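# Move two boxes from cabinet to desk, close door

## Task

Fetch both cardboard boxes from the cabinet in the neighbouring room and set them on the desk in the room the robot started in, then slide the cabinet door completely closed. Slamming the sliding door while opening or closing it fails the job, and so does the robot toppling or being left tilted.

## Robot and tools

Robot: TidyBot++, a four-caster mobile base (0.54 m long, 0.50 m wide, 0.38 m high) with one seven-joint arm ending in a right hand with five fingers. The shoulder sits 0.12 m ahead of the base centre, 0.68 m up. Segments: upper arm 0.42 m, forearm 0.31 m, hand 0.32 m to the hand point. The arm begins folded, hand down, poking up to 0.15 m past the base front. Cameras: base_camera (644x364) and wrist_camera (504x504, mounted on the little-finger side, aimed at the hand point).

Frames: the base frame has its origin on the floor below the base centre, x forward, y left, z up, metres. The odometry frame is where the base frame was at the scene start. base_odometry counts wheel rotation only, so wheel slip looks like travel; heading is in rad, left positive, within -3.142 to 3.142. base_tilt is in degrees, forward and right positive.

Tool move: one action per call. Action keys: base, joints, target, plus optional speeds and min_time_s; cameras and blocking are not part of the action. A call without an action just reports state and images.
- base: an object holding any of translate_m (metres, forward +, -2 to 2), strafe_m (metres, left +, -2 to 2), rotate_rad (radians, counter-clockwise from above +, -6.3 to 6.3). All are relative offsets from where the base last reported itself, measured along its axes at the start of the command.
- joints: absolute targets by name. joint_1_rad (vertical turn of the whole arm; positive is clockwise from above, the reverse of heading), joint_2_rad shoulder (-2.249 to 2.249), joint_3_rad, joint_4_rad elbow (-2.579 to 2.579), joint_5_rad, joint_6_rad wrist (-2.099 to 2.099), joint_7_rad hand roll. Unbounded joints take the short way round; step less than half a turn. Hand keys hand_little, hand_ring, hand_middle, hand_index, hand_thumb_bend, hand_thumb_turn run -1 (closed; for the thumb turn, in front of the palm) to +1 (open). hand_force_limit (-1 to 1, about 0 to 10 N, 15 N thumb) and hand_speed (-0.96 to 1) are settings, not motions. A camera-forward pose: 0, -1.2, 3.142, -2.03, 0, -0.203, -1.832.
- target: a single list of seven numbers [x, y, z, qw, qx, qy, qz], an absolute hand pose in the base frame, metres plus quaternion, as hand_pose prints it. With target, joints may only contain the hand keys and the two settings.
- speeds: caps for this action only: translate_m and strafe_m 0.05 to 0.5 m/s, rotate_rad 0.1 to 1.57 rad/s. When translating and strafing together, give the speed under one key.
- min_time_s: 0.1 to 8 s, the shortest duration for arm motions.
- cameras: list of base_camera, wrist_camera or all. blocking: true (default) waits for everything to settle; false returns at once while motion continues.
Unknown keys make a call invalid; out-of-range numbers get it refused, and a refusal or an unrequested stop cancels the rest of that reply's move, wait and finished_scene calls.

Other tools: wait (seconds 0 to 10, cameras), stop (cameras; brakes everything you started), zoom_image (camera, region [x0, y0, x1, y1] in pixels, up to 504 square, from the newest image), show_instructions (no arguments; shows reference pages), finished_scene (scene: the current scene number).

Result lines: move says done or the worst status. base_status, joint_status, hand_status: done, moving, off_target (rested short and may still push), not_followed (a safety check withheld targets), stopped, contact_stop, time_out, torque_fault, limit_stop_at_motor_heat. "joint command not followed" or "pose unreachable" plus "cause:" flag self-collision refusals. hand_pose is the real hand point; hand_target is where targets would place it. hand_stopped_by lists little, ring, middle, index, thumb_bend, thumb_turn as moving, target, force, stalled or fault; *_load_n give fingertip loads in N (positive = pushed open). motor_effort is percent of max torque with the peak in brackets. on_its_own lists uncommanded actions. ARM HIT, MOTOR HOT and OVER-TEMPERATURE FAULT are warnings.

Hand geometry: the hand point lies 0.045 m in front of the palm; its +z runs along straight fingers, +y out of the palm, +x away from the thumb. Fingers extend 0.06 to 0.07 m past it. Thumb turned in front plus fingers can wrap objects 0.035 to 0.065 m thick; with the thumb open, four fingers can hook a 0.005 to 0.03 m bar, useful for a door handle. Close gently at hand_speed -0.94 or below. To grip harder, raise hand_force_limit and send a more-closed target.

Practical points: targets curve and may overshoot; the arm neither avoids furniture nor stops on contact. To fix position after done, add the wanted minus measured offset to the last target. To hold a loaded hand steady, resend hand_target, not hand_pose. Loads make the arm sag. Hands pointed down reach at most about 0.93 m high, close to the base.

Avoid: driving or turning while the arm is snagged higher than about 0.6 m (tip-over), swinging an outstretched arm sideways, reaching far out from folded over nearby furniture, ramming anything (torque faults freeze the arm for 10 s), dropping boxes from height, and pushing or pulling the sliding door fast. Back away to right a slight lean.

Each tool is called as name(argument=value, ...) on one line, values as JSON.

Reference images:

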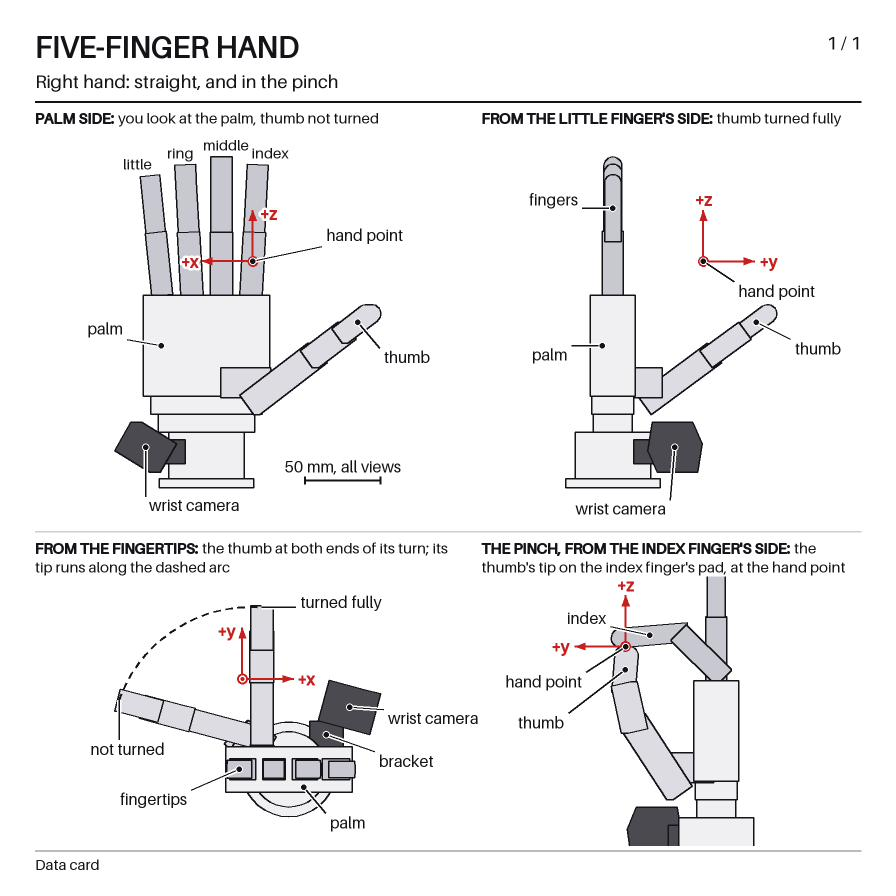

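## Session

move(cameras=["all"])

Scene clock: 0.00 s.
base_odometry: x=+0.000 y=+0.000 heading=+0.000
base_tilt: forward=-0.3 right=+0.6
base_status: not commanded
joint_positions: joint_1_rad=-0.014 joint_2_rad=-0.372 joint_3_rad=+3.137 joint_4_rad=-2.531 joint_5_rad=-0.013 joint_6_rad=-0.860 joint_7_rad=+1.602 hand_little=+1.000 hand_ring=+1.000 hand_middle=+1.000 hand_index=+1.000 hand_thumb_turn=+1.000 hand_thumb_bend=+1.000 hand_force_limit=+0.000 hand_speed=-0.800
joint_status: not commanded
hand_stopped_by: target,target,target,target,target,target
little_load_n: 0.0
ring_load_n: 0.0
middle_load_n: 0.0
index_load_n: 0.0
thumb_bend_load_n: 0.0
thumb_turn_load_n: 0.0
motor_effort: joint_1_rad=+0 joint_2_rad=-1 joint_3_rad=+0 joint_4_rad=+11 joint_5_rad=+1 joint_6_rad=+2 joint_7_rad=+0
hand_pose: x=+0.2946 y=+0.0685 z=+0.5837 quat_wxyz=(+0.061, -0.021, +0.998, +0.004) (m; base frame)
hand_target: x=+0.2946 y=+0.0685 z=+0.5837 quat_wxyz=(+0.061, -0.021, +0.998, +0.004) (m; base frame)
hand_status: not commanded
pictures: base_camera, wrist_camera

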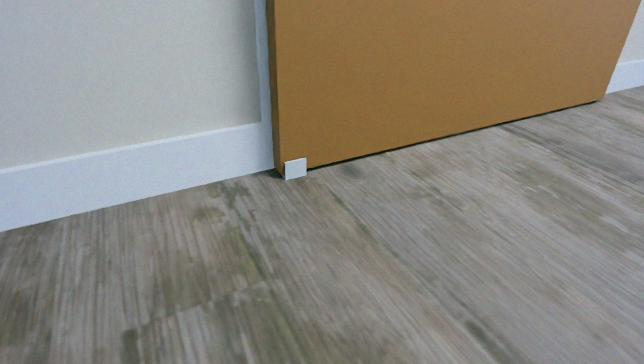

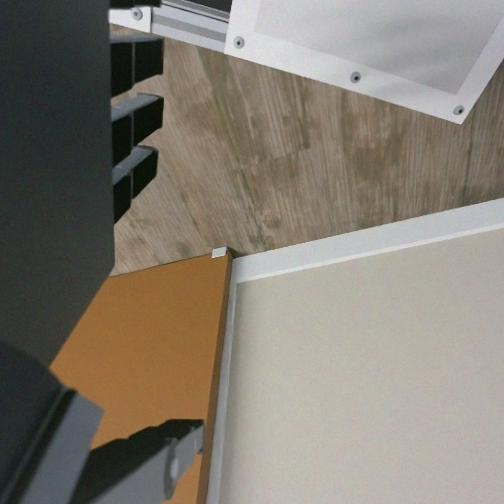

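move(joints={"joint_1_rad":0,"joint_2_rad":-1.2,"joint_3_rad":3.142,"joint_4_rad":-2.03,"joint_5_rad":0,"joint_6_rad":-0.203,"joint_7_rad":-1.832}, cameras=["all"])

Scene clock: 7.80 s.
move: done
base_odometry: x=+0.000 y=+0.000 heading=+0.000
base_tilt: forward=-0.2 right=+0.7
base_status: not commanded
joint_positions: joint_1_rad=-0.014 joint_2_rad=-1.196 joint_3_rad=+3.137 joint_4_rad=-2.070 joint_5_rad=-0.013 joint_6_rad=-0.295 joint_7_rad=+4.395 hand_little=+1.000 hand_ring=+1.000 hand_middle=+1.000 hand_index=+1.000 hand_thumb_turn=+1.000 hand_thumb_bend=+1.000 hand_force_limit=+0.000 hand_speed=-0.800
joint_status: all done
hand_stopped_by: target,target,target,target,target,target
little_load_n: 0.0
ring_load_n: 0.0
middle_load_n: 0.0
index_load_n: 0.0
thumb_bend_load_n: 0.0
thumb_turn_load_n: 0.0
motor_effort: joint_1_rad=+1(2) joint_2_rad=+15(17) joint_3_rad=+1(1) joint_4_rad=+13(17) joint_5_rad=+1(2) joint_6_rad=+7(8) joint_7_rad=+0(2)
hand_pose: x=+0.2849 y=-0.0399 z=+1.1190 quat_wxyz=(+0.143, -0.545, +0.083, -0.822) (m; base frame)
hand_target: x=+0.2586 y=-0.0490 z=+1.1725 quat_wxyz=(+0.113, -0.490, +0.065, -0.862) (m; base frame)
hand_status: not commanded
pictures: base_camera, wrist_camera

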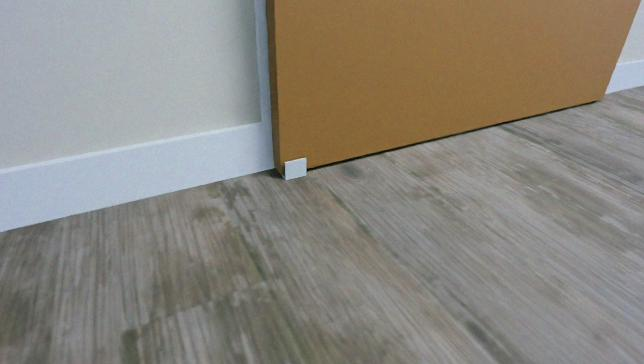

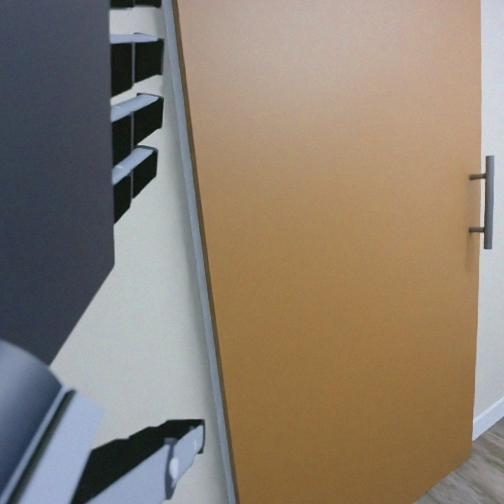

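move(joints={"joint_1_rad":0.9}, cameras=["wrist_camera"])

move(joints={"joint_1_rad":1.9}, cameras=["wrist_camera"])

move(joints={"joint_1_rad":3.0}, cameras=["wrist_camera"])

move(joints={"joint_1_rad":-2.2}, cameras=["wrist_camera"])

move(joints={"joint_1_rad":-1.2}, cameras=["wrist_camera"])

Scene clock: 16.50 s.
move: done
base_odometry: x=+0.000 y=+0.000 heading=+0.000
base_tilt: forward=-0.2 right=+0.7
base_status: not commanded
joint_positions: joint_1_rad=+0.876 joint_2_rad=-1.196 joint_3_rad=+3.137 joint_4_rad=-2.070 joint_5_rad=-0.013 joint_6_rad=-0.295 joint_7_rad=+4.398 hand_little=+1.000 hand_ring=+1.000 hand_middle=+1.000 hand_index=+1.000 hand_thumb_turn=+1.000 hand_thumb_bend=+1.000 hand_force_limit=+0.000 hand_speed=-0.800
joint_status: all done
hand_stopped_by: target,target,target,target,target,target
little_load_n: 0.0
ring_load_n: -0.5
middle_load_n: 0.0
index_load_n: 0.0
thumb_bend_load_n: 0.0
thumb_turn_load_n: -0.5
motor_effort: joint_1_rad=+1(3) joint_2_rad=+15(16) joint_3_rad=+0(1) joint_4_rad=+13(13) joint_5_rad=+2(2) joint_6_rad=+8(8) joint_7_rad=+1(1)
hand_pose: x=+0.1922 y=-0.1541 z=+1.1191 quat_wxyz=(-0.226, -0.457, +0.309, -0.803) (m; base frame)
hand_target: x=+0.1674 y=-0.1399 z=+1.1725 quat_wxyz=(-0.273, -0.413, +0.271, -0.826) (m; base frame)
hand_status: not commanded
pictures: wrist_camera

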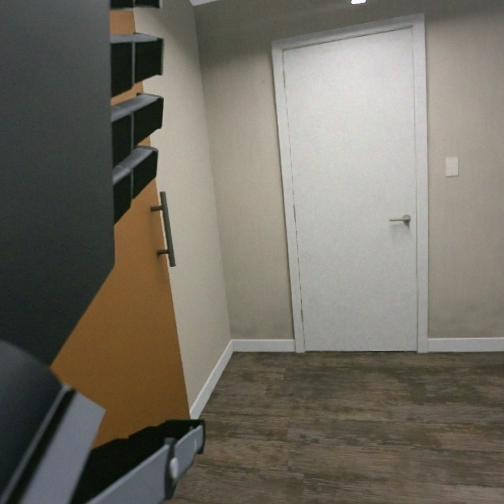

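Scene clock: 18.80 s.
move: done
base_odometry: x=+0.000 y=+0.000 heading=+0.000
base_tilt: forward=-0.3 right=+0.7
base_status: not commanded
joint_positions: joint_1_rad=+1.876 joint_2_rad=-1.196 joint_3_rad=+3.137 joint_4_rad=-2.070 joint_5_rad=-0.013 joint_6_rad=-0.295 joint_7_rad=+4.398 hand_little=+1.000 hand_ring=+1.000 hand_middle=+1.000 hand_index=+1.000 hand_thumb_turn=+1.000 hand_thumb_bend=+1.000 hand_force_limit=+0.000 hand_speed=-0.800
joint_status: all done
hand_stopped_by: target,target,target,target,target,target
little_load_n: 0.0
ring_load_n: 0.0
middle_load_n: 0.0
index_load_n: 0.0
thumb_bend_load_n: 0.0
thumb_turn_load_n: 0.0
motor_effort: joint_1_rad=+0(3) joint_2_rad=+14(15) joint_3_rad=+1(1) joint_4_rad=+13(13) joint_5_rad=+1(2) joint_6_rad=+7(8) joint_7_rad=+0(1)
hand_pose: x=+0.0289 y=-0.1449 z=+1.1191 quat_wxyz=(-0.583, -0.253, +0.490, -0.596) (m; base frame)
hand_target: x=+0.0275 y=-0.1163 z=+1.1725 quat_wxyz=(-0.635, -0.232, +0.436, -0.594) (m; base frame)
hand_status: not commanded
pictures: wrist_camera

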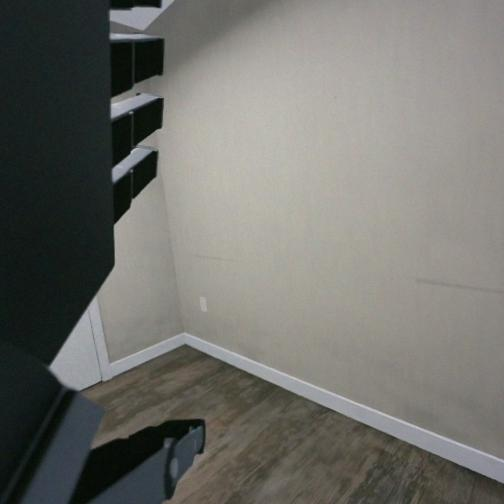

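Scene clock: 21.20 s.
move: done
base_odometry: x=+0.000 y=+0.000 heading=+0.000
base_tilt: forward=-0.3 right=+0.6
base_status: not commanded
joint_positions: joint_1_rad=+2.976 joint_2_rad=-1.196 joint_3_rad=+3.137 joint_4_rad=-2.070 joint_5_rad=-0.013 joint_6_rad=-0.295 joint_7_rad=+4.398 hand_little=+1.000 hand_ring=+1.000 hand_middle=+1.000 hand_index=+1.000 hand_thumb_turn=+1.000 hand_thumb_bend=+1.000 hand_force_limit=+0.000 hand_speed=-0.800
joint_status: all done
hand_stopped_by: target,target,target,target,target,target
little_load_n: 0.0
ring_load_n: 0.0
middle_load_n: 0.0
index_load_n: 0.0
thumb_bend_load_n: 0.0
thumb_turn_load_n: 0.0
motor_effort: joint_1_rad=+1(3) joint_2_rad=+15(15) joint_3_rad=+1(1) joint_4_rad=+13(13) joint_5_rad=+1(2) joint_6_rad=+7(8) joint_7_rad=+1(1)
hand_pose: x=-0.0510 y=+0.0146 z=+1.1191 quat_wxyz=(-0.809, +0.041, +0.550, -0.204) (m; base frame)
hand_target: x=-0.0262 y=+0.0288 z=+1.1725 quat_wxyz=(-0.852, +0.030, +0.493, -0.174) (m; base frame)
hand_status: not commanded
pictures: wrist_camera

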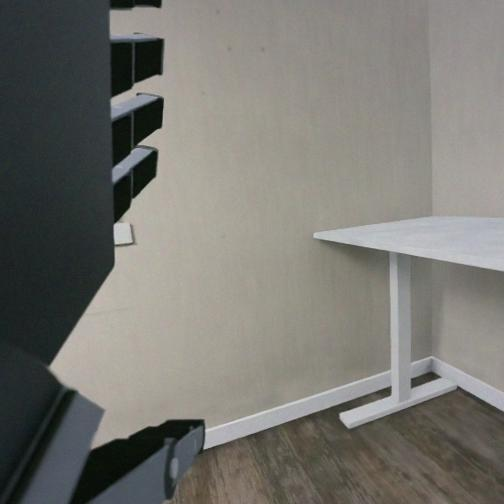

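Scene clock: 23.57 s.
move: done
base_odometry: x=+0.000 y=+0.000 heading=+0.000
base_tilt: forward=-0.3 right=+0.7
base_status: not commanded
joint_positions: joint_1_rad=+4.059 joint_2_rad=-1.196 joint_3_rad=+3.137 joint_4_rad=-2.070 joint_5_rad=-0.013 joint_6_rad=-0.295 joint_7_rad=+4.398 hand_little=+1.000 hand_ring=+1.000 hand_middle=+1.000 hand_index=+1.000 hand_thumb_turn=+1.000 hand_thumb_bend=+1.000 hand_force_limit=+0.000 hand_speed=-0.800
joint_status: all done
hand_stopped_by: target,target,target,target,target,target
little_load_n: 0.0
ring_load_n: 0.0
middle_load_n: 0.0
index_load_n: 0.0
thumb_bend_load_n: 0.0
thumb_turn_load_n: 0.0
motor_effort: joint_1_rad=+1(3) joint_2_rad=+15(16) joint_3_rad=+0(1) joint_4_rad=+13(13) joint_5_rad=+1(2) joint_6_rad=+7(8) joint_7_rad=+0(1)
hand_pose: x=+0.0522 y=+0.1570 z=+1.1191 quat_wxyz=(-0.798, +0.319, +0.451, +0.242) (m; base frame)
hand_target: x=+0.0765 y=+0.1418 z=+1.1725 quat_wxyz=(-0.820, +0.280, +0.407, +0.290) (m; base frame)
hand_status: not commanded
pictures: wrist_camera

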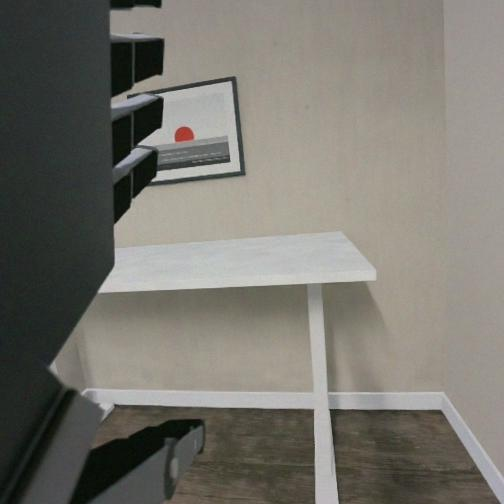

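Scene clock: 25.87 s.
move: done
base_odometry: x=+0.000 y=+0.000 heading=+0.000
base_tilt: forward=-0.2 right=+0.7
base_status: not commanded
joint_positions: joint_1_rad=+5.059 joint_2_rad=-1.196 joint_3_rad=+3.137 joint_4_rad=-2.070 joint_5_rad=-0.013 joint_6_rad=-0.295 joint_7_rad=+4.398 hand_little=+1.000 hand_ring=+1.000 hand_middle=+1.000 hand_index=+1.000 hand_thumb_turn=+1.000 hand_thumb_bend=+1.000 hand_force_limit=+0.000 hand_speed=-0.800
joint_status: all done
hand_stopped_by: target,target,target,target,target,target
little_load_n: 0.0
ring_load_n: 0.0
middle_load_n: 0.0
index_load_n: 0.0
thumb_bend_load_n: 0.0
thumb_turn_load_n: 0.0
motor_effort: joint_1_rad=+1(3) joint_2_rad=+14(15) joint_3_rad=+0(1) joint_4_rad=+13(13) joint_5_rad=+2(2) joint_6_rad=+7(8) joint_7_rad=+1(1)
hand_pose: x=+0.2150 y=+0.1410 z=+1.1191 quat_wxyz=(-0.584, +0.496, +0.243, +0.595) (m; base frame)
hand_target: x=+0.2153 y=+0.1124 z=+1.1725 quat_wxyz=(-0.580, +0.441, +0.223, +0.648) (m; base frame)
hand_status: not commanded
pictures: wrist_camera

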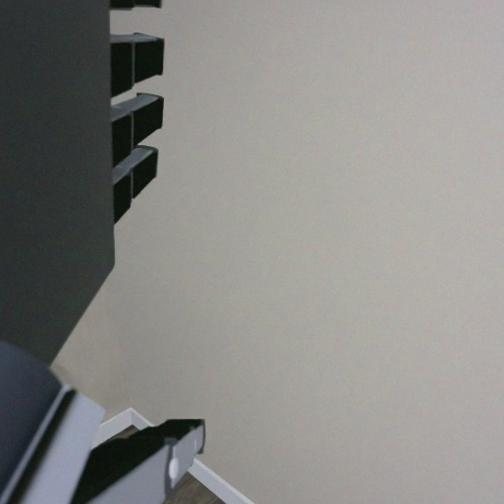

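move(joints={"joint_1_rad":0.3,"joint_6_rad":0.4}, cameras=["wrist_camera"])

move(joints={"joint_1_rad":-0.5}, cameras=["wrist_camera"])

Scene clock: 41.07 s.
move: done
base_odometry: x=+0.000 y=+0.000 heading=+0.000
base_tilt: forward=-0.3 right=+0.6
base_status: not commanded
joint_positions: joint_1_rad=+6.559 joint_2_rad=-1.196 joint_3_rad=+3.137 joint_4_rad=-2.070 joint_5_rad=-0.013 joint_6_rad=+0.312 joint_7_rad=+4.398 hand_little=+1.000 hand_ring=+1.000 hand_middle=+1.000 hand_index=+1.000 hand_thumb_turn=+1.000 hand_thumb_bend=+1.000 hand_force_limit=+0.000 hand_speed=-0.800
joint_status: all done
hand_stopped_by: target,target,target,target,target,target
little_load_n: 0.0
ring_load_n: 0.0
middle_load_n: 0.0
index_load_n: 0.0
thumb_bend_load_n: 0.0
thumb_turn_load_n: 0.0
motor_effort: joint_1_rad=+0(3) joint_2_rad=+16(17) joint_3_rad=+0(1) joint_4_rad=+12(13) joint_5_rad=+1(2) joint_6_rad=+4(9) joint_7_rad=+1(1)
hand_pose: x=+0.1669 y=-0.0597 z=+1.2842 quat_wxyz=(-0.024, +0.265, -0.082, +0.960) (m; base frame)
hand_target: x=+0.1191 y=-0.0514 z=+1.3203 quat_wxyz=(+0.019, +0.205, -0.059, +0.977) (m; base frame)
hand_status: not commanded
pictures: wrist_camera

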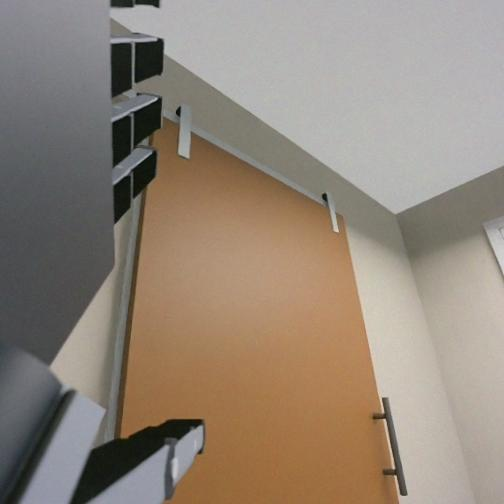

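Scene clock: 43.13 s.
move: done
base_odometry: x=+0.000 y=+0.000 heading=+0.000
base_tilt: forward=-0.3 right=+0.7
base_status: not commanded
joint_positions: joint_1_rad=+5.807 joint_2_rad=-1.196 joint_3_rad=+3.137 joint_4_rad=-2.070 joint_5_rad=-0.013 joint_6_rad=+0.314 joint_7_rad=+4.398 hand_little=+1.000 hand_ring=+1.000 hand_middle=+1.000 hand_index=+1.000 hand_thumb_turn=+1.000 hand_thumb_bend=+1.000 hand_force_limit=+0.000 hand_speed=-0.800
joint_status: all done
hand_stopped_by: target,target,target,target,target,target
little_load_n: 0.0
ring_load_n: 0.0
middle_load_n: 0.0
index_load_n: 0.0
thumb_bend_load_n: 0.0
thumb_turn_load_n: 0.0
motor_effort: joint_1_rad=+1(3) joint_2_rad=+16(17) joint_3_rad=+0(1) joint_4_rad=+12(12) joint_5_rad=+2(2) joint_6_rad=+5(5) joint_7_rad=+0(1)
hand_pose: x=+0.1943 y=-0.0111 z=+1.2846 quat_wxyz=(-0.375, +0.276, +0.021, +0.885) (m; base frame)
hand_target: x=+0.1559 y=-0.0358 z=+1.3203 quat_wxyz=(-0.363, +0.212, +0.025, +0.907) (m; base frame)
hand_status: not commanded
pictures: wrist_camera

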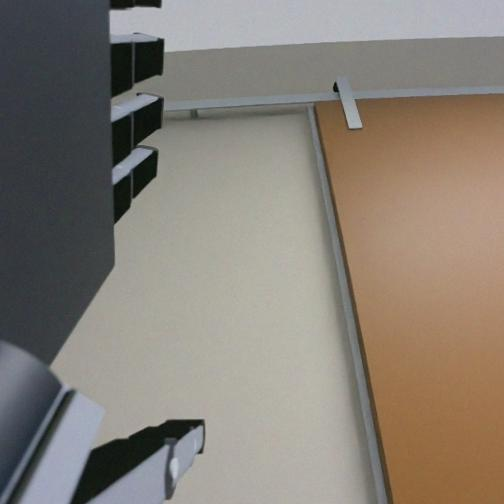

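move(base={"rotate_rad":0.45}, joints={"joint_1_rad":0.0,"joint_6_rad":-0.1}, cameras=["all"])

move(joints={"joint_1_rad":0.8}, cameras=["wrist_camera"])

Scene clock: 51.00 s.
move: done
base_odometry: x=+0.000 y=+0.000 heading=+0.449
base_tilt: forward=-0.3 right=+0.7
base_status: done
joint_positions: joint_1_rad=+6.260 joint_2_rad=-1.196 joint_3_rad=+3.137 joint_4_rad=-2.070 joint_5_rad=-0.013 joint_6_rad=-0.013 joint_7_rad=+4.398 hand_little=+1.000 hand_ring=+1.000 hand_middle=+1.000 hand_index=+1.000 hand_thumb_turn=+1.000 hand_thumb_bend=+1.000 hand_force_limit=+0.000 hand_speed=-0.800
joint_status: all done
hand_stopped_by: target,target,target,target,target,target
little_load_n: 0.0
ring_load_n: 0.0
middle_load_n: 0.0
index_load_n: 0.0
thumb_bend_load_n: 0.0
thumb_turn_load_n: 0.0
motor_effort: joint_1_rad=+1(3) joint_2_rad=+15(17) joint_3_rad=+0(1) joint_4_rad=+12(13) joint_5_rad=+1(2) joint_6_rad=+6(7) joint_7_rad=+0(1)
hand_pose: x=+0.2500 y=-0.0402 z=+1.2035 quat_wxyz=(-0.157, +0.425, -0.063, +0.889) (m; base frame)
hand_target: x=+0.2441 y=-0.0490 z=+1.2026 quat_wxyz=(-0.116, +0.445, -0.059, +0.886) (m; base frame)
hand_status: not commanded
pictures: base_camera, wrist_camera

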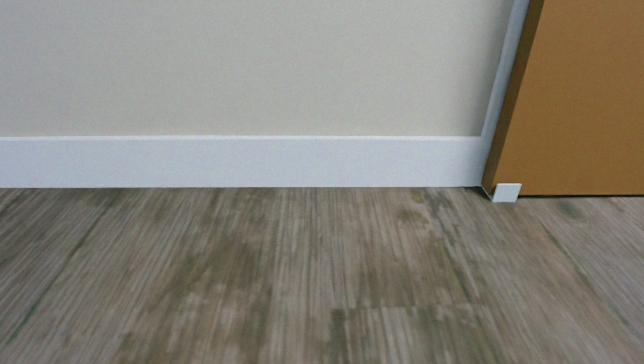

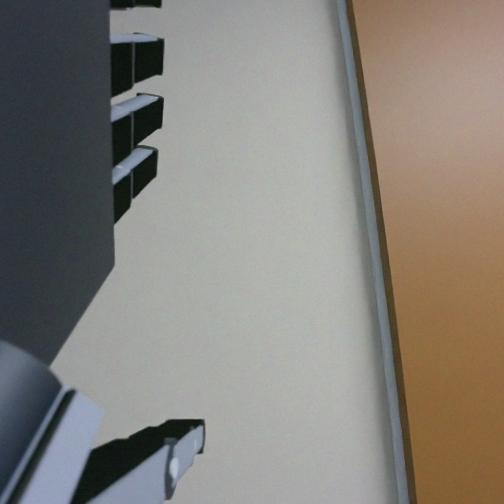

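Scene clock: 53.07 s.
move: done
base_odometry: x=+0.000 y=+0.000 heading=+0.449
base_tilt: forward=-0.3 right=+0.7
base_status: not commanded
joint_positions: joint_1_rad=+7.059 joint_2_rad=-1.196 joint_3_rad=+3.137 joint_4_rad=-2.070 joint_5_rad=-0.013 joint_6_rad=-0.015 joint_7_rad=+4.398 hand_little=+1.000 hand_ring=+1.000 hand_middle=+1.000 hand_index=+1.000 hand_thumb_turn=+1.000 hand_thumb_bend=+1.000 hand_force_limit=+0.000 hand_speed=-0.800
joint_status: all done
hand_stopped_by: target,target,target,target,target,target
little_load_n: 0.0
ring_load_n: 0.0
middle_load_n: 0.0
index_load_n: 0.0
thumb_bend_load_n: 0.0
thumb_turn_load_n: 0.0
motor_effort: joint_1_rad=+0(3) joint_2_rad=+15(16) joint_3_rad=+0(1) joint_4_rad=+13(13) joint_5_rad=+2(2) joint_6_rad=+7(7) joint_7_rad=+0(1)
hand_pose: x=+0.1818 y=-0.1222 z=+1.2028 quat_wxyz=(+0.201, +0.368, -0.224, +0.880) (m; base frame)
hand_target: x=+0.1710 y=-0.1239 z=+1.2026 quat_wxyz=(+0.238, +0.387, -0.227, +0.862) (m; base frame)
hand_status: not commanded
pictures: wrist_camera

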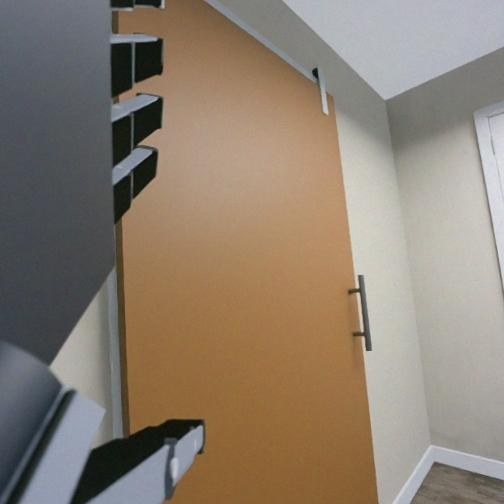

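move(base={"strafe_m":-0.3}, joints={"joint_1_rad":0.0}, cameras=["all"])

Scene clock: 59.73 s.
move: done
base_odometry: x=+0.130 y=-0.270 heading=+0.450
base_tilt: forward=-0.2 right=+0.7
base_status: done
joint_positions: joint_1_rad=+6.309 joint_2_rad=-1.196 joint_3_rad=+3.138 joint_4_rad=-2.070 joint_5_rad=-0.013 joint_6_rad=-0.018 joint_7_rad=+4.398 hand_little=+1.000 hand_ring=+1.000 hand_middle=+1.000 hand_index=+1.000 hand_thumb_turn=+1.000 hand_thumb_bend=+1.000 hand_force_limit=+0.000 hand_speed=-0.800
joint_status: all done
hand_stopped_by: target,target,target,target,target,target
little_load_n: 0.0
ring_load_n: 0.0
middle_load_n: 0.0
index_load_n: 0.0
thumb_bend_load_n: 0.0
thumb_turn_load_n: 0.0
motor_effort: joint_1_rad=+1(3) joint_2_rad=+15(17) joint_3_rad=+0(2) joint_4_rad=+12(13) joint_5_rad=+2(2) joint_6_rad=+6(7) joint_7_rad=+0(1)
hand_pose: x=+0.2482 y=-0.0470 z=+1.2024 quat_wxyz=(-0.136, +0.425, -0.074, +0.892) (m; base frame)
hand_target: x=+0.2441 y=-0.0490 z=+1.2026 quat_wxyz=(-0.116, +0.445, -0.059, +0.886) (m; base frame)
hand_status: not commanded
pictures: base_camera, wrist_camera

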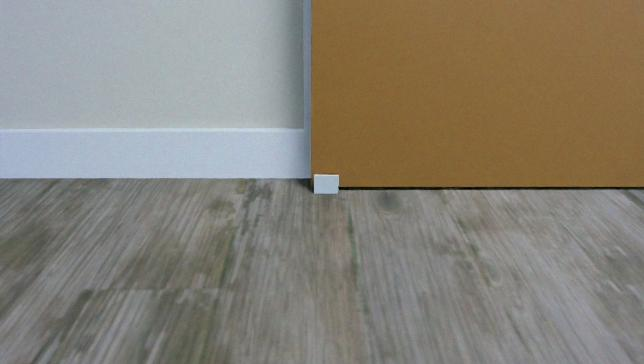

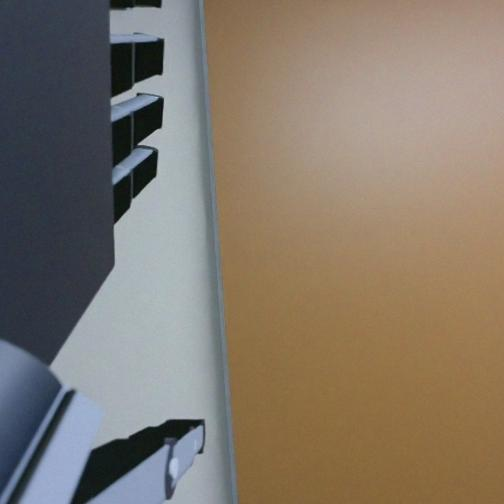

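move(base={"strafe_m":-0.6}, joints={"joint_6_rad":-0.25}, cameras=["all"])

Scene clock: 66.93 s.
move: done
base_odometry: x=+0.391 y=-0.811 heading=+0.451
base_tilt: forward=-0.3 right=+0.7
base_status: done
joint_positions: joint_1_rad=+6.299 joint_2_rad=-1.197 joint_3_rad=+3.139 joint_4_rad=-2.065 joint_5_rad=-0.013 joint_6_rad=-0.184 joint_7_rad=+4.398 hand_little=+1.000 hand_ring=+1.000 hand_middle=+1.000 hand_index=+1.000 hand_thumb_turn=+1.000 hand_thumb_bend=+1.000 hand_force_limit=+0.000 hand_speed=-0.800
joint_status: all done
hand_stopped_by: target,target,target,target,target,target
little_load_n: 0.0
ring_load_n: 0.0
middle_load_n: 0.0
index_load_n: 0.0
thumb_bend_load_n: 0.0
thumb_turn_load_n: 0.0
motor_effort: joint_1_rad=+1(3) joint_2_rad=+15(16) joint_3_rad=+0(2) joint_4_rad=+13(15) joint_5_rad=+1(2) joint_6_rad=+7(8) joint_7_rad=+0(1)
hand_pose: x=+0.2705 y=-0.0461 z=+1.1563 quat_wxyz=(-0.134, +0.495, -0.083, +0.854) (m; base frame)
hand_target: x=+0.2642 y=-0.0490 z=+1.1583 quat_wxyz=(-0.112, +0.510, -0.067, +0.850) (m; base frame)
hand_status: not commanded
pictures: base_camera, wrist_camera

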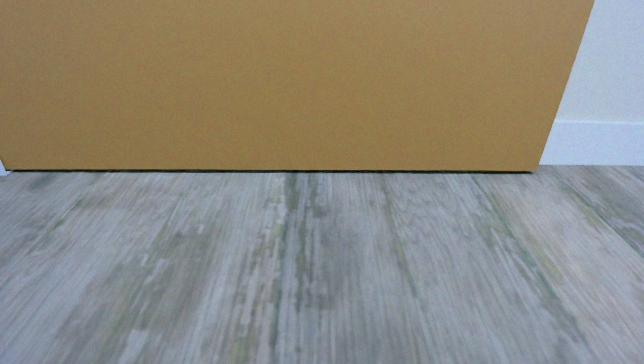

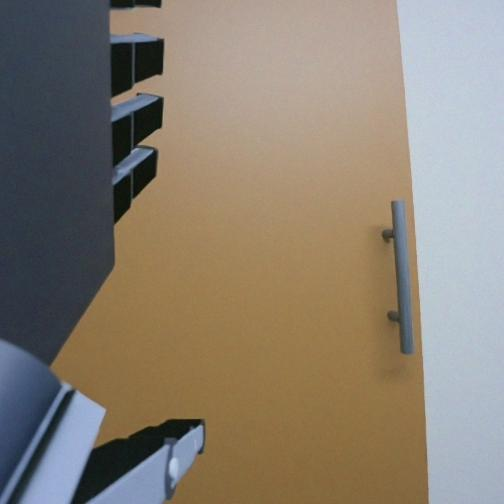

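move(base={"rotate_rad":0.1}, cameras=["base_camera"])

move(base={"strafe_m":-0.4}, cameras=["all"])

Scene clock: 80.30 s.
move: done
base_odometry: x=+0.392 y=-0.811 heading=+0.551
base_tilt: forward=-0.3 right=+0.7
base_status: done
joint_positions: joint_1_rad=+6.298 joint_2_rad=-1.197 joint_3_rad=+3.139 joint_4_rad=-2.065 joint_5_rad=-0.013 joint_6_rad=-0.184 joint_7_rad=+4.398 hand_little=+1.000 hand_ring=+1.000 hand_middle=+1.000 hand_index=+1.000 hand_thumb_turn=+1.000 hand_thumb_bend=+1.000 hand_force_limit=+0.000 hand_speed=-0.800
joint_status: not commanded
hand_stopped_by: target,target,target,target,target,target
little_load_n: 0.0
ring_load_n: 0.0
middle_load_n: 0.0
index_load_n: 0.0
thumb_bend_load_n: 0.0
thumb_turn_load_n: 0.0
motor_effort: joint_1_rad=+1(2) joint_2_rad=+15(16) joint_3_rad=+0(1) joint_4_rad=+13(13) joint_5_rad=+2(2) joint_6_rad=+7(7) joint_7_rad=+0(1)
hand_pose: x=+0.2706 y=-0.0460 z=+1.1563 quat_wxyz=(-0.135, +0.495, -0.083, +0.854) (m; base frame)
hand_target: x=+0.2642 y=-0.0490 z=+1.1583 quat_wxyz=(-0.112, +0.510, -0.067, +0.850) (m; base frame)
hand_status: not commanded
pictures: base_camera

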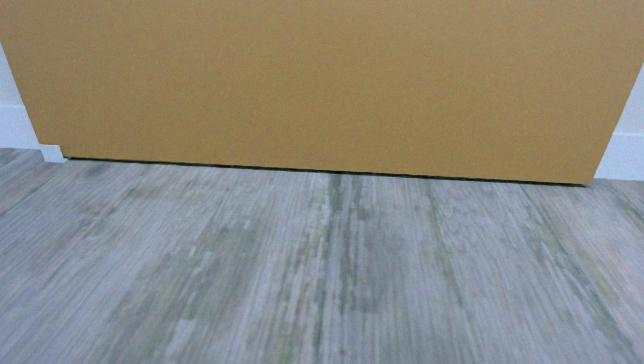

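Scene clock: 82.33 s.
move: done
base_odometry: x=+0.601 y=-1.152 heading=+0.552
base_tilt: forward=-0.3 right=+0.7
base_status: done
joint_positions: joint_1_rad=+6.293 joint_2_rad=-1.197 joint_3_rad=+3.141 joint_4_rad=-2.065 joint_5_rad=-0.013 joint_6_rad=-0.184 joint_7_rad=+4.398 hand_little=+1.000 hand_ring=+1.000 hand_middle=+1.000 hand_index=+1.000 hand_thumb_turn=+1.000 hand_thumb_bend=+1.000 hand_force_limit=+0.000 hand_speed=-0.800
joint_status: not commanded
hand_stopped_by: target,target,target,target,target,target
little_load_n: 0.0
ring_load_n: 0.0
middle_load_n: 0.0
index_load_n: 0.0
thumb_bend_load_n: 0.0
thumb_turn_load_n: 0.0
motor_effort: joint_1_rad=+1(3) joint_2_rad=+15(15) joint_3_rad=+1(3) joint_4_rad=+13(13) joint_5_rad=+1(2) joint_6_rad=+7(8) joint_7_rad=+0(1)
hand_pose: x=+0.2708 y=-0.0461 z=+1.1563 quat_wxyz=(-0.137, +0.495, -0.083, +0.854) (m; base frame)
hand_target: x=+0.2642 y=-0.0490 z=+1.1583 quat_wxyz=(-0.112, +0.510, -0.067, +0.850) (m; base frame)
hand_status: not commanded
pictures: base_camera, wrist_camera

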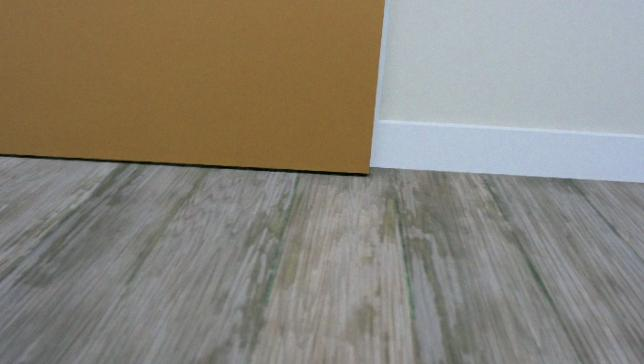

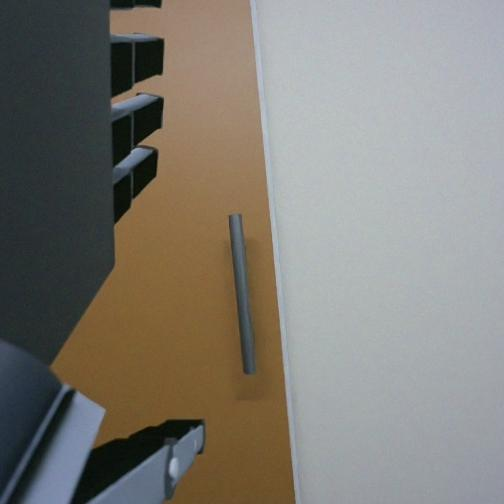

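move(base={"translate_m":-0.2,"strafe_m":-0.05}, cameras=["base_camera"])

move(joints={"joint_1_rad":0,"joint_2_rad":0.073,"joint_3_rad":3.142,"joint_4_rad":-1.72,"joint_5_rad":0,"joint_6_rad":0.33,"joint_7_rad":1.57}, min_time_s=4, cameras=["all"])

Scene clock: 109.27 s.
move: done
base_odometry: x=+0.457 y=-1.299 heading=+0.552
base_tilt: forward=-0.3 right=+0.6
base_status: done
joint_positions: joint_1_rad=+6.293 joint_2_rad=-1.205 joint_3_rad=+3.141 joint_4_rad=-2.064 joint_5_rad=-0.013 joint_6_rad=-0.184 joint_7_rad=+4.398 hand_little=+1.000 hand_ring=+1.000 hand_middle=+1.000 hand_index=+1.000 hand_thumb_turn=+1.000 hand_thumb_bend=+1.000 hand_force_limit=+0.000 hand_speed=-0.800
joint_status: not commanded
hand_stopped_by: target,target,target,target,target,target
little_load_n: 0.0
ring_load_n: 0.0
middle_load_n: 0.0
index_load_n: 0.0
thumb_bend_load_n: 0.0
thumb_turn_load_n: 0.0
motor_effort: joint_1_rad=+1(2) joint_2_rad=+15(18) joint_3_rad=+1(1) joint_4_rad=+13(14) joint_5_rad=+1(2) joint_6_rad=+7(7) joint_7_rad=+0(1)
hand_pose: x=+0.2661 y=-0.0460 z=+1.1584 quat_wxyz=(-0.137, +0.491, -0.082, +0.856) (m; base frame)
hand_target: x=+0.2642 y=-0.0490 z=+1.1583 quat_wxyz=(-0.112, +0.510, -0.067, +0.850) (m; base frame)
hand_status: not commanded
pictures: base_camera

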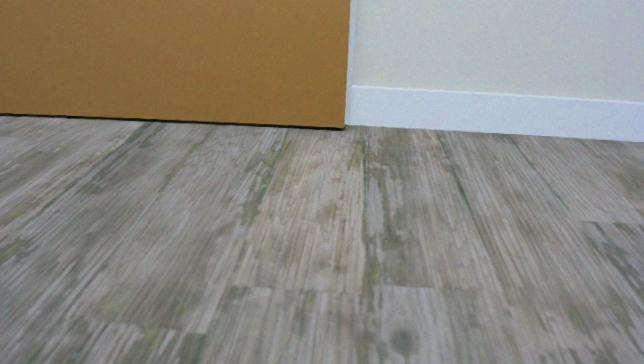

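Scene clock: 113.97 s.
move: done
base_odometry: x=+0.457 y=-1.299 heading=+0.552
base_tilt: forward=-0.2 right=+0.7
base_status: not commanded
joint_positions: joint_1_rad=+6.293 joint_2_rad=+0.070 joint_3_rad=+3.141 joint_4_rad=-1.771 joint_5_rad=-0.013 joint_6_rad=+0.237 joint_7_rad=+1.625 hand_little=+1.000 hand_ring=+1.000 hand_middle=+1.000 hand_index=+1.000 hand_thumb_turn=+1.000 hand_thumb_bend=+1.000 hand_force_limit=+0.000 hand_speed=-0.800
joint_status: all done
hand_stopped_by: target,target,target,target,target,target
little_load_n: 0.0
ring_load_n: 0.0
middle_load_n: 0.0
index_load_n: 0.0
thumb_bend_load_n: 0.0
thumb_turn_load_n: 0.0
motor_effort: joint_1_rad=+1(2) joint_2_rad=-18(21) joint_3_rad=-1(2) joint_4_rad=+16(17) joint_5_rad=+1(2) joint_6_rad=+8(9) joint_7_rad=+1(2)
hand_pose: x=+0.7748 y=+0.0557 z=+1.0353 quat_wxyz=(-0.695, +0.011, -0.719, +0.019) (m; base frame)
hand_target: x=+0.7732 y=+0.0613 z=+1.0975 quat_wxyz=(-0.744, +0.000, -0.668, +0.000) (m; base frame)
hand_status: not commanded
pictures: base_camera, wrist_camera

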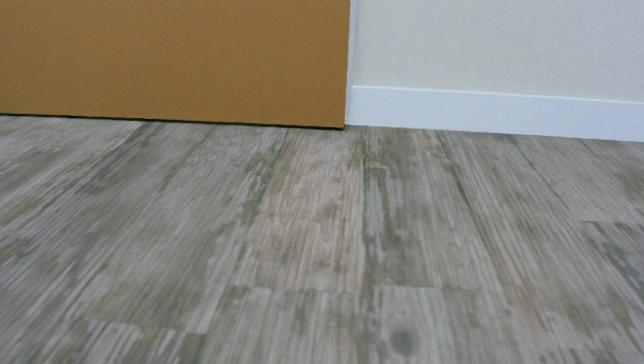

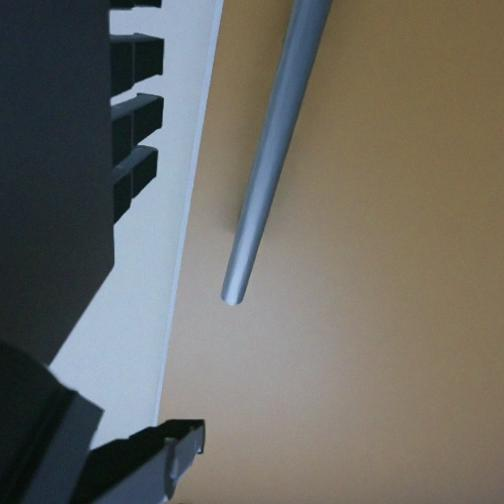

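move(base={"translate_m":0.1}, speeds={"translate_m":0.1}, cameras=["all"])

Scene clock: 124.77 s.
move: done
base_odometry: x=+0.542 y=-1.247 heading=+0.552
base_tilt: forward=-0.2 right=+0.7
base_status: done
joint_positions: joint_1_rad=+6.293 joint_2_rad=+0.075 joint_3_rad=+3.141 joint_4_rad=-1.769 joint_5_rad=-0.013 joint_6_rad=+0.239 joint_7_rad=+1.623 hand_little=+1.000 hand_ring=+1.000 hand_middle=+1.000 hand_index=+1.000 hand_thumb_turn=+1.000 hand_thumb_bend=+1.000 hand_force_limit=+0.000 hand_speed=-0.800
joint_status: not commanded
hand_stopped_by: target,target,target,target,target,target
little_load_n: 0.0
ring_load_n: 0.0
middle_load_n: 0.0
index_load_n: 0.0
thumb_bend_load_n: 0.0
thumb_turn_load_n: 0.0
motor_effort: joint_1_rad=+0(2) joint_2_rad=-19(20) joint_3_rad=-1(2) joint_4_rad=+16(17) joint_5_rad=+2(2) joint_6_rad=+8(8) joint_7_rad=-1(1)
hand_pose: x=+0.7767 y=+0.0556 z=+1.0338 quat_wxyz=(-0.695, +0.010, -0.719, +0.018) (m; base frame)
hand_target: x=+0.7732 y=+0.0613 z=+1.0975 quat_wxyz=(-0.744, +0.000, -0.668, +0.000) (m; base frame)
hand_status: not commanded
pictures: base_camera, wrist_camera

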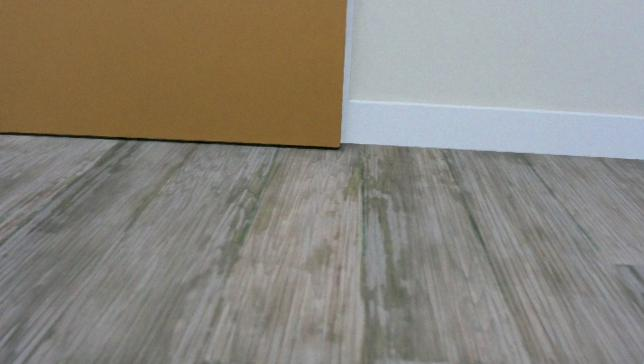

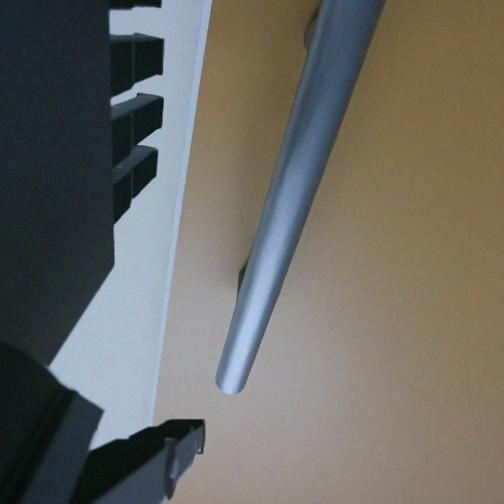

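move(base={"translate_m":0.05}, speeds={"translate_m":0.08}, cameras=["all"])

Scene clock: 129.17 s.
move: done
base_odometry: x=+0.585 y=-1.221 heading=+0.552
base_tilt: forward=-0.2 right=+0.7
base_status: done
joint_positions: joint_1_rad=+6.293 joint_2_rad=+0.077 joint_3_rad=+3.141 joint_4_rad=-1.769 joint_5_rad=-0.013 joint_6_rad=+0.239 joint_7_rad=+1.623 hand_little=+1.000 hand_ring=+1.000 hand_middle=+1.000 hand_index=+1.000 hand_thumb_turn=+1.000 hand_thumb_bend=+1.000 hand_force_limit=+0.000 hand_speed=-0.800
joint_status: not commanded
hand_stopped_by: target,target,target,target,target,target
little_load_n: 0.0
ring_load_n: 0.0
middle_load_n: 0.0
index_load_n: 0.0
thumb_bend_load_n: 0.0
thumb_turn_load_n: 0.0
motor_effort: joint_1_rad=+1(2) joint_2_rad=-18(21) joint_3_rad=+0(1) joint_4_rad=+16(16) joint_5_rad=+1(2) joint_6_rad=+7(8) joint_7_rad=+0(1)
hand_pose: x=+0.7774 y=+0.0556 z=+1.0332 quat_wxyz=(-0.694, +0.010, -0.719, +0.018) (m; base frame)
hand_target: x=+0.7732 y=+0.0613 z=+1.0975 quat_wxyz=(-0.744, +0.000, -0.668, +0.000) (m; base frame)
hand_status: not commanded
pictures: base_camera, wrist_camera

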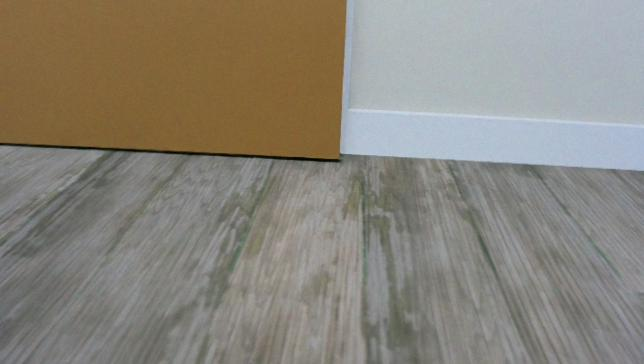

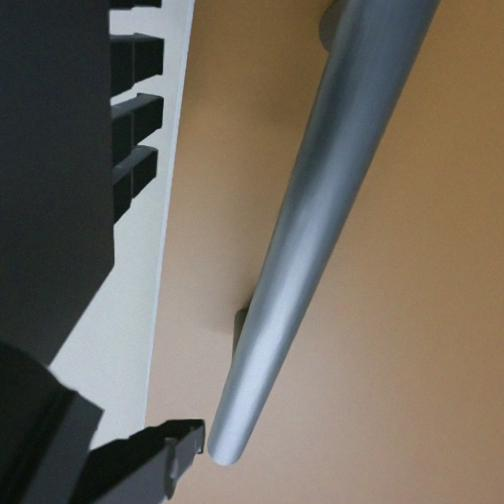

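move(base={"translate_m":0.02}, speeds={"translate_m":0.05}, cameras=["all"])

Scene clock: 140.33 s.
move: done
base_odometry: x=+0.602 y=-1.210 heading=+0.551
base_tilt: forward=-0.2 right=+0.7
base_status: done
joint_positions: joint_1_rad=+6.293 joint_2_rad=+0.077 joint_3_rad=+3.141 joint_4_rad=-1.769 joint_5_rad=-0.013 joint_6_rad=+0.240 joint_7_rad=+1.623 hand_little=+1.000 hand_ring=+1.000 hand_middle=+1.000 hand_index=+1.000 hand_thumb_turn=+1.000 hand_thumb_bend=+1.000 hand_force_limit=+0.000 hand_speed=-0.800
joint_status: not commanded
hand_stopped_by: target,target,target,target,target,target
little_load_n: 0.0
ring_load_n: 0.0
middle_load_n: 0.0
index_load_n: 0.0
thumb_bend_load_n: 0.0
thumb_turn_load_n: 0.0
motor_effort: joint_1_rad=+2(2) joint_2_rad=-18(21) joint_3_rad=+0(1) joint_4_rad=+16(16) joint_5_rad=+2(2) joint_6_rad=+7(9) joint_7_rad=+0(1)
hand_pose: x=+0.7775 y=+0.0556 z=+1.0332 quat_wxyz=(-0.694, +0.010, -0.719, +0.018) (m; base frame)
hand_target: x=+0.7732 y=+0.0613 z=+1.0975 quat_wxyz=(-0.744, +0.000, -0.668, +0.000) (m; base frame)
hand_status: not commanded
pictures: base_camera, wrist_camera

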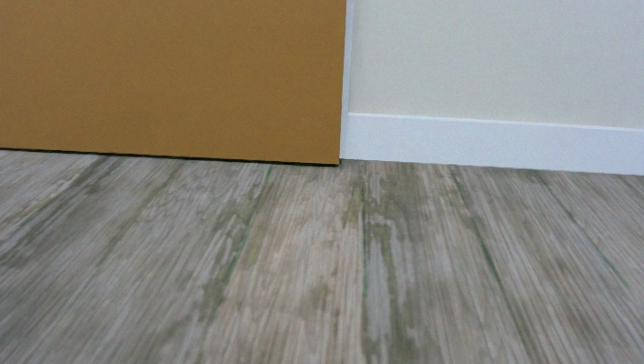

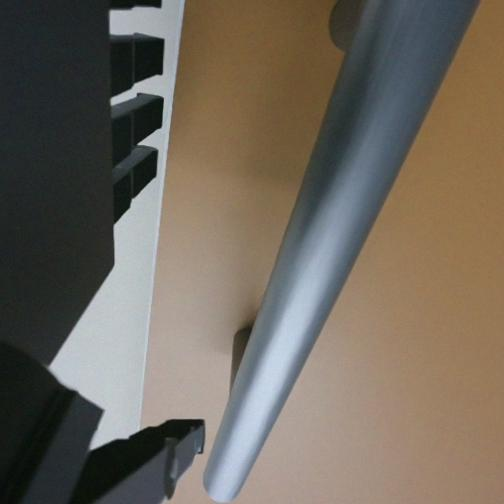

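move(base={"strafe_m":0.08}, speeds={"strafe_m":0.05}, cameras=["all"])

Scene clock: 145.27 s.
move: done
base_odometry: x=+0.561 y=-1.142 heading=+0.551
base_tilt: forward=-0.3 right=+0.7
base_status: done
joint_positions: joint_1_rad=+6.311 joint_2_rad=+0.077 joint_3_rad=+3.170 joint_4_rad=-1.768 joint_5_rad=-0.013 joint_6_rad=+0.240 joint_7_rad=+1.616 hand_little=+1.000 hand_ring=+1.000 hand_middle=+1.000 hand_index=+1.000 hand_thumb_turn=+1.000 hand_thumb_bend=+1.000 hand_force_limit=+0.000 hand_speed=-0.800
joint_status: not commanded
hand_stopped_by: target,target,target,target,target,target
little_load_n: 0.0
ring_load_n: 0.0
middle_load_n: 0.0
index_load_n: 0.5
thumb_bend_load_n: 0.0
thumb_turn_load_n: 0.0
motor_effort: joint_1_rad=-2(9) joint_2_rad=-19(20) joint_3_rad=-3(10) joint_4_rad=+16(18) joint_5_rad=+2(5) joint_6_rad=+8(10) joint_7_rad=+0(2)
hand_pose: x=+0.7797 y=+0.0251 z=+1.0338 quat_wxyz=(-0.694, -0.009, -0.719, +0.033) (m; base frame)
hand_target: x=+0.7732 y=+0.0613 z=+1.0975 quat_wxyz=(-0.744, +0.000, -0.668, +0.000) (m; base frame)
hand_status: not commanded
pictures: base_camera, wrist_camera

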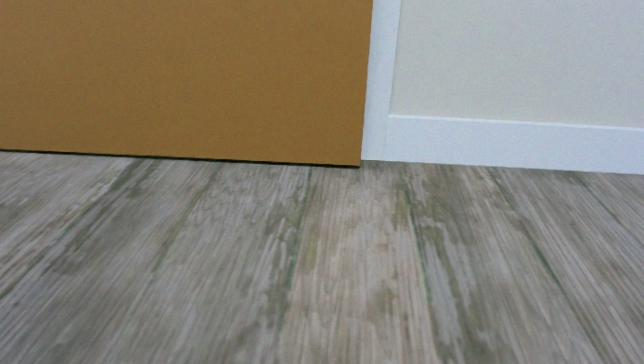

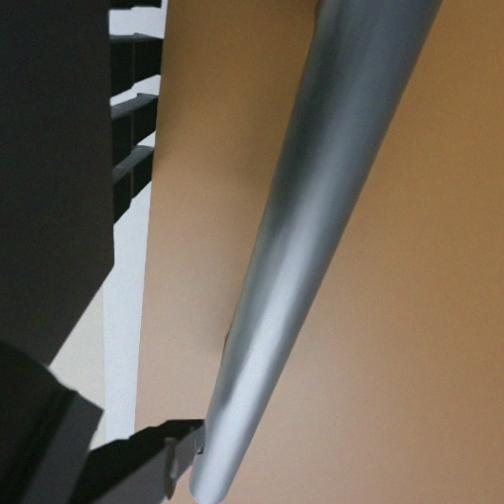

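move(base={"strafe_m":-0.06}, speeds={"strafe_m":0.05})

move(base={"translate_m":-0.025}, speeds={"translate_m":0.05}, cameras=["all"])

move(base={"strafe_m":0.1}, speeds={"strafe_m":0.05}, cameras=["all"])

Scene clock: 178.93 s.
move: done
base_odometry: x=+0.592 y=-1.193 heading=+0.551
base_tilt: forward=-0.2 right=+0.7
base_status: done
joint_positions: joint_1_rad=+6.303 joint_2_rad=+0.077 joint_3_rad=+3.158 joint_4_rad=-1.768 joint_5_rad=-0.013 joint_6_rad=+0.241 joint_7_rad=+1.616 hand_little=+1.000 hand_ring=+1.000 hand_middle=+1.000 hand_index=+1.000 hand_thumb_turn=+1.000 hand_thumb_bend=+1.000 hand_force_limit=+0.000 hand_speed=-0.800
joint_status: not commanded
hand_stopped_by: target,target,target,target,target,target
little_load_n: 0.0
ring_load_n: 0.0
middle_load_n: 0.0
index_load_n: 0.0
thumb_bend_load_n: 0.0
thumb_turn_load_n: 0.0
motor_effort: joint_1_rad=+0(2) joint_2_rad=-18(19) joint_3_rad=+0(3) joint_4_rad=+16(17) joint_5_rad=+2(3) joint_6_rad=+7(9) joint_7_rad=+0(1)
hand_pose: x=+0.7790 y=+0.0380 z=+1.0342 quat_wxyz=(-0.695, -0.002, -0.719, +0.025) (m; base frame)
hand_target: x=+0.7732 y=+0.0613 z=+1.0975 quat_wxyz=(-0.744, +0.000, -0.668, +0.000) (m; base frame)
hand_status: not commanded
pictures: none

Scene clock: 179.90 s.
move: done
base_odometry: x=+0.571 y=-1.206 heading=+0.551
base_tilt: forward=-0.2 right=+0.7
base_status: done
joint_positions: joint_1_rad=+6.303 joint_2_rad=+0.077 joint_3_rad=+3.158 joint_4_rad=-1.768 joint_5_rad=-0.013 joint_6_rad=+0.242 joint_7_rad=+1.616 hand_little=+1.000 hand_ring=+1.000 hand_middle=+1.000 hand_index=+1.000 hand_thumb_turn=+1.000 hand_thumb_bend=+1.000 hand_force_limit=+0.000 hand_speed=-0.800
joint_status: not commanded
hand_stopped_by: target,target,target,target,target,target
little_load_n: 0.0
ring_load_n: 0.0
middle_load_n: 0.0
index_load_n: 0.0
thumb_bend_load_n: 0.0
thumb_turn_load_n: 0.0
motor_effort: joint_1_rad=+0(2) joint_2_rad=-18(23) joint_3_rad=-1(1) joint_4_rad=+16(17) joint_5_rad=+1(2) joint_6_rad=+8(8) joint_7_rad=+1(1)
hand_pose: x=+0.7791 y=+0.0382 z=+1.0344 quat_wxyz=(-0.695, -0.002, -0.719, +0.025) (m; base frame)
hand_target: x=+0.7732 y=+0.0613 z=+1.0975 quat_wxyz=(-0.744, +0.000, -0.668, +0.000) (m; base frame)
hand_status: not commanded
pictures: base_camera, wrist_camera

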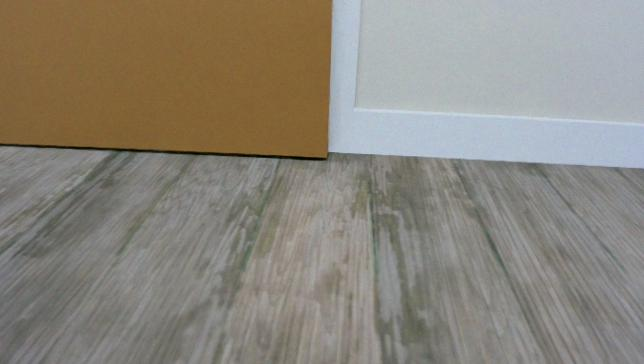

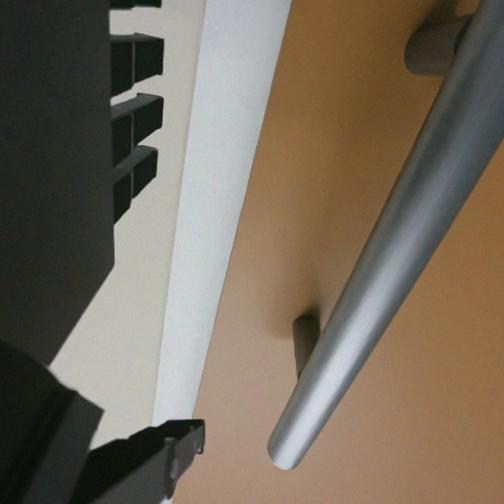

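Scene clock: 182.47 s.
move: done
base_odometry: x=+0.518 y=-1.121 heading=+0.551
base_tilt: forward=-0.2 right=+0.7
base_status: done
joint_positions: joint_1_rad=+6.304 joint_2_rad=+0.077 joint_3_rad=+3.161 joint_4_rad=-1.768 joint_5_rad=-0.013 joint_6_rad=+0.242 joint_7_rad=+1.615 hand_little=+1.000 hand_ring=+1.000 hand_middle=+1.000 hand_index=+1.000 hand_thumb_turn=+1.000 hand_thumb_bend=+1.000 hand_force_limit=+0.000 hand_speed=-0.800
joint_status: not commanded
hand_stopped_by: target,target,target,target,target,target
little_load_n: 0.0
ring_load_n: 0.0
middle_load_n: 0.0
index_load_n: 0.5
thumb_bend_load_n: 0.0
thumb_turn_load_n: 0.0
motor_effort: joint_1_rad=-3(7) joint_2_rad=-19(20) joint_3_rad=-5(8) joint_4_rad=+16(16) joint_5_rad=+3(3) joint_6_rad=+7(9) joint_7_rad=+0(2)
hand_pose: x=+0.7793 y=+0.0356 z=+1.0344 quat_wxyz=(-0.695, -0.004, -0.719, +0.026) (m; base frame)
hand_target: x=+0.7732 y=+0.0613 z=+1.0975 quat_wxyz=(-0.744, +0.000, -0.668, +0.000) (m; base frame)
hand_status: not commanded
pictures: base_camera, wrist_camera

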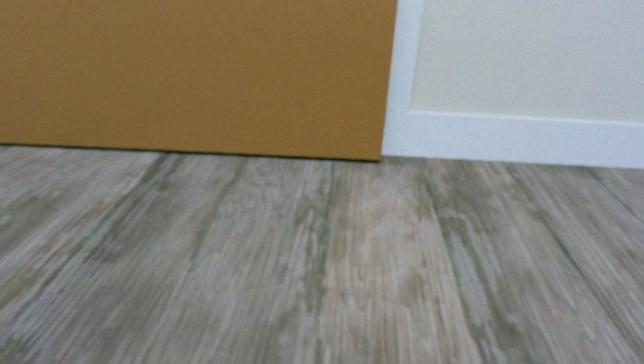

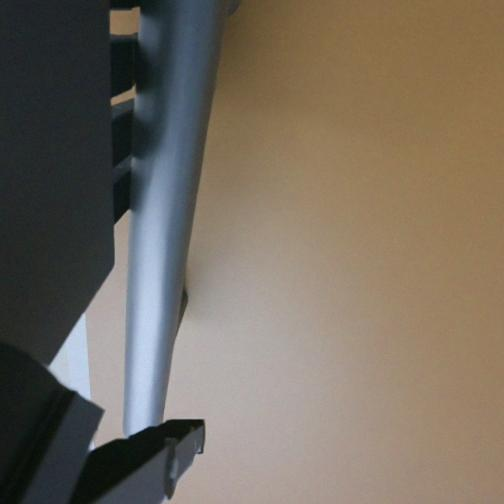

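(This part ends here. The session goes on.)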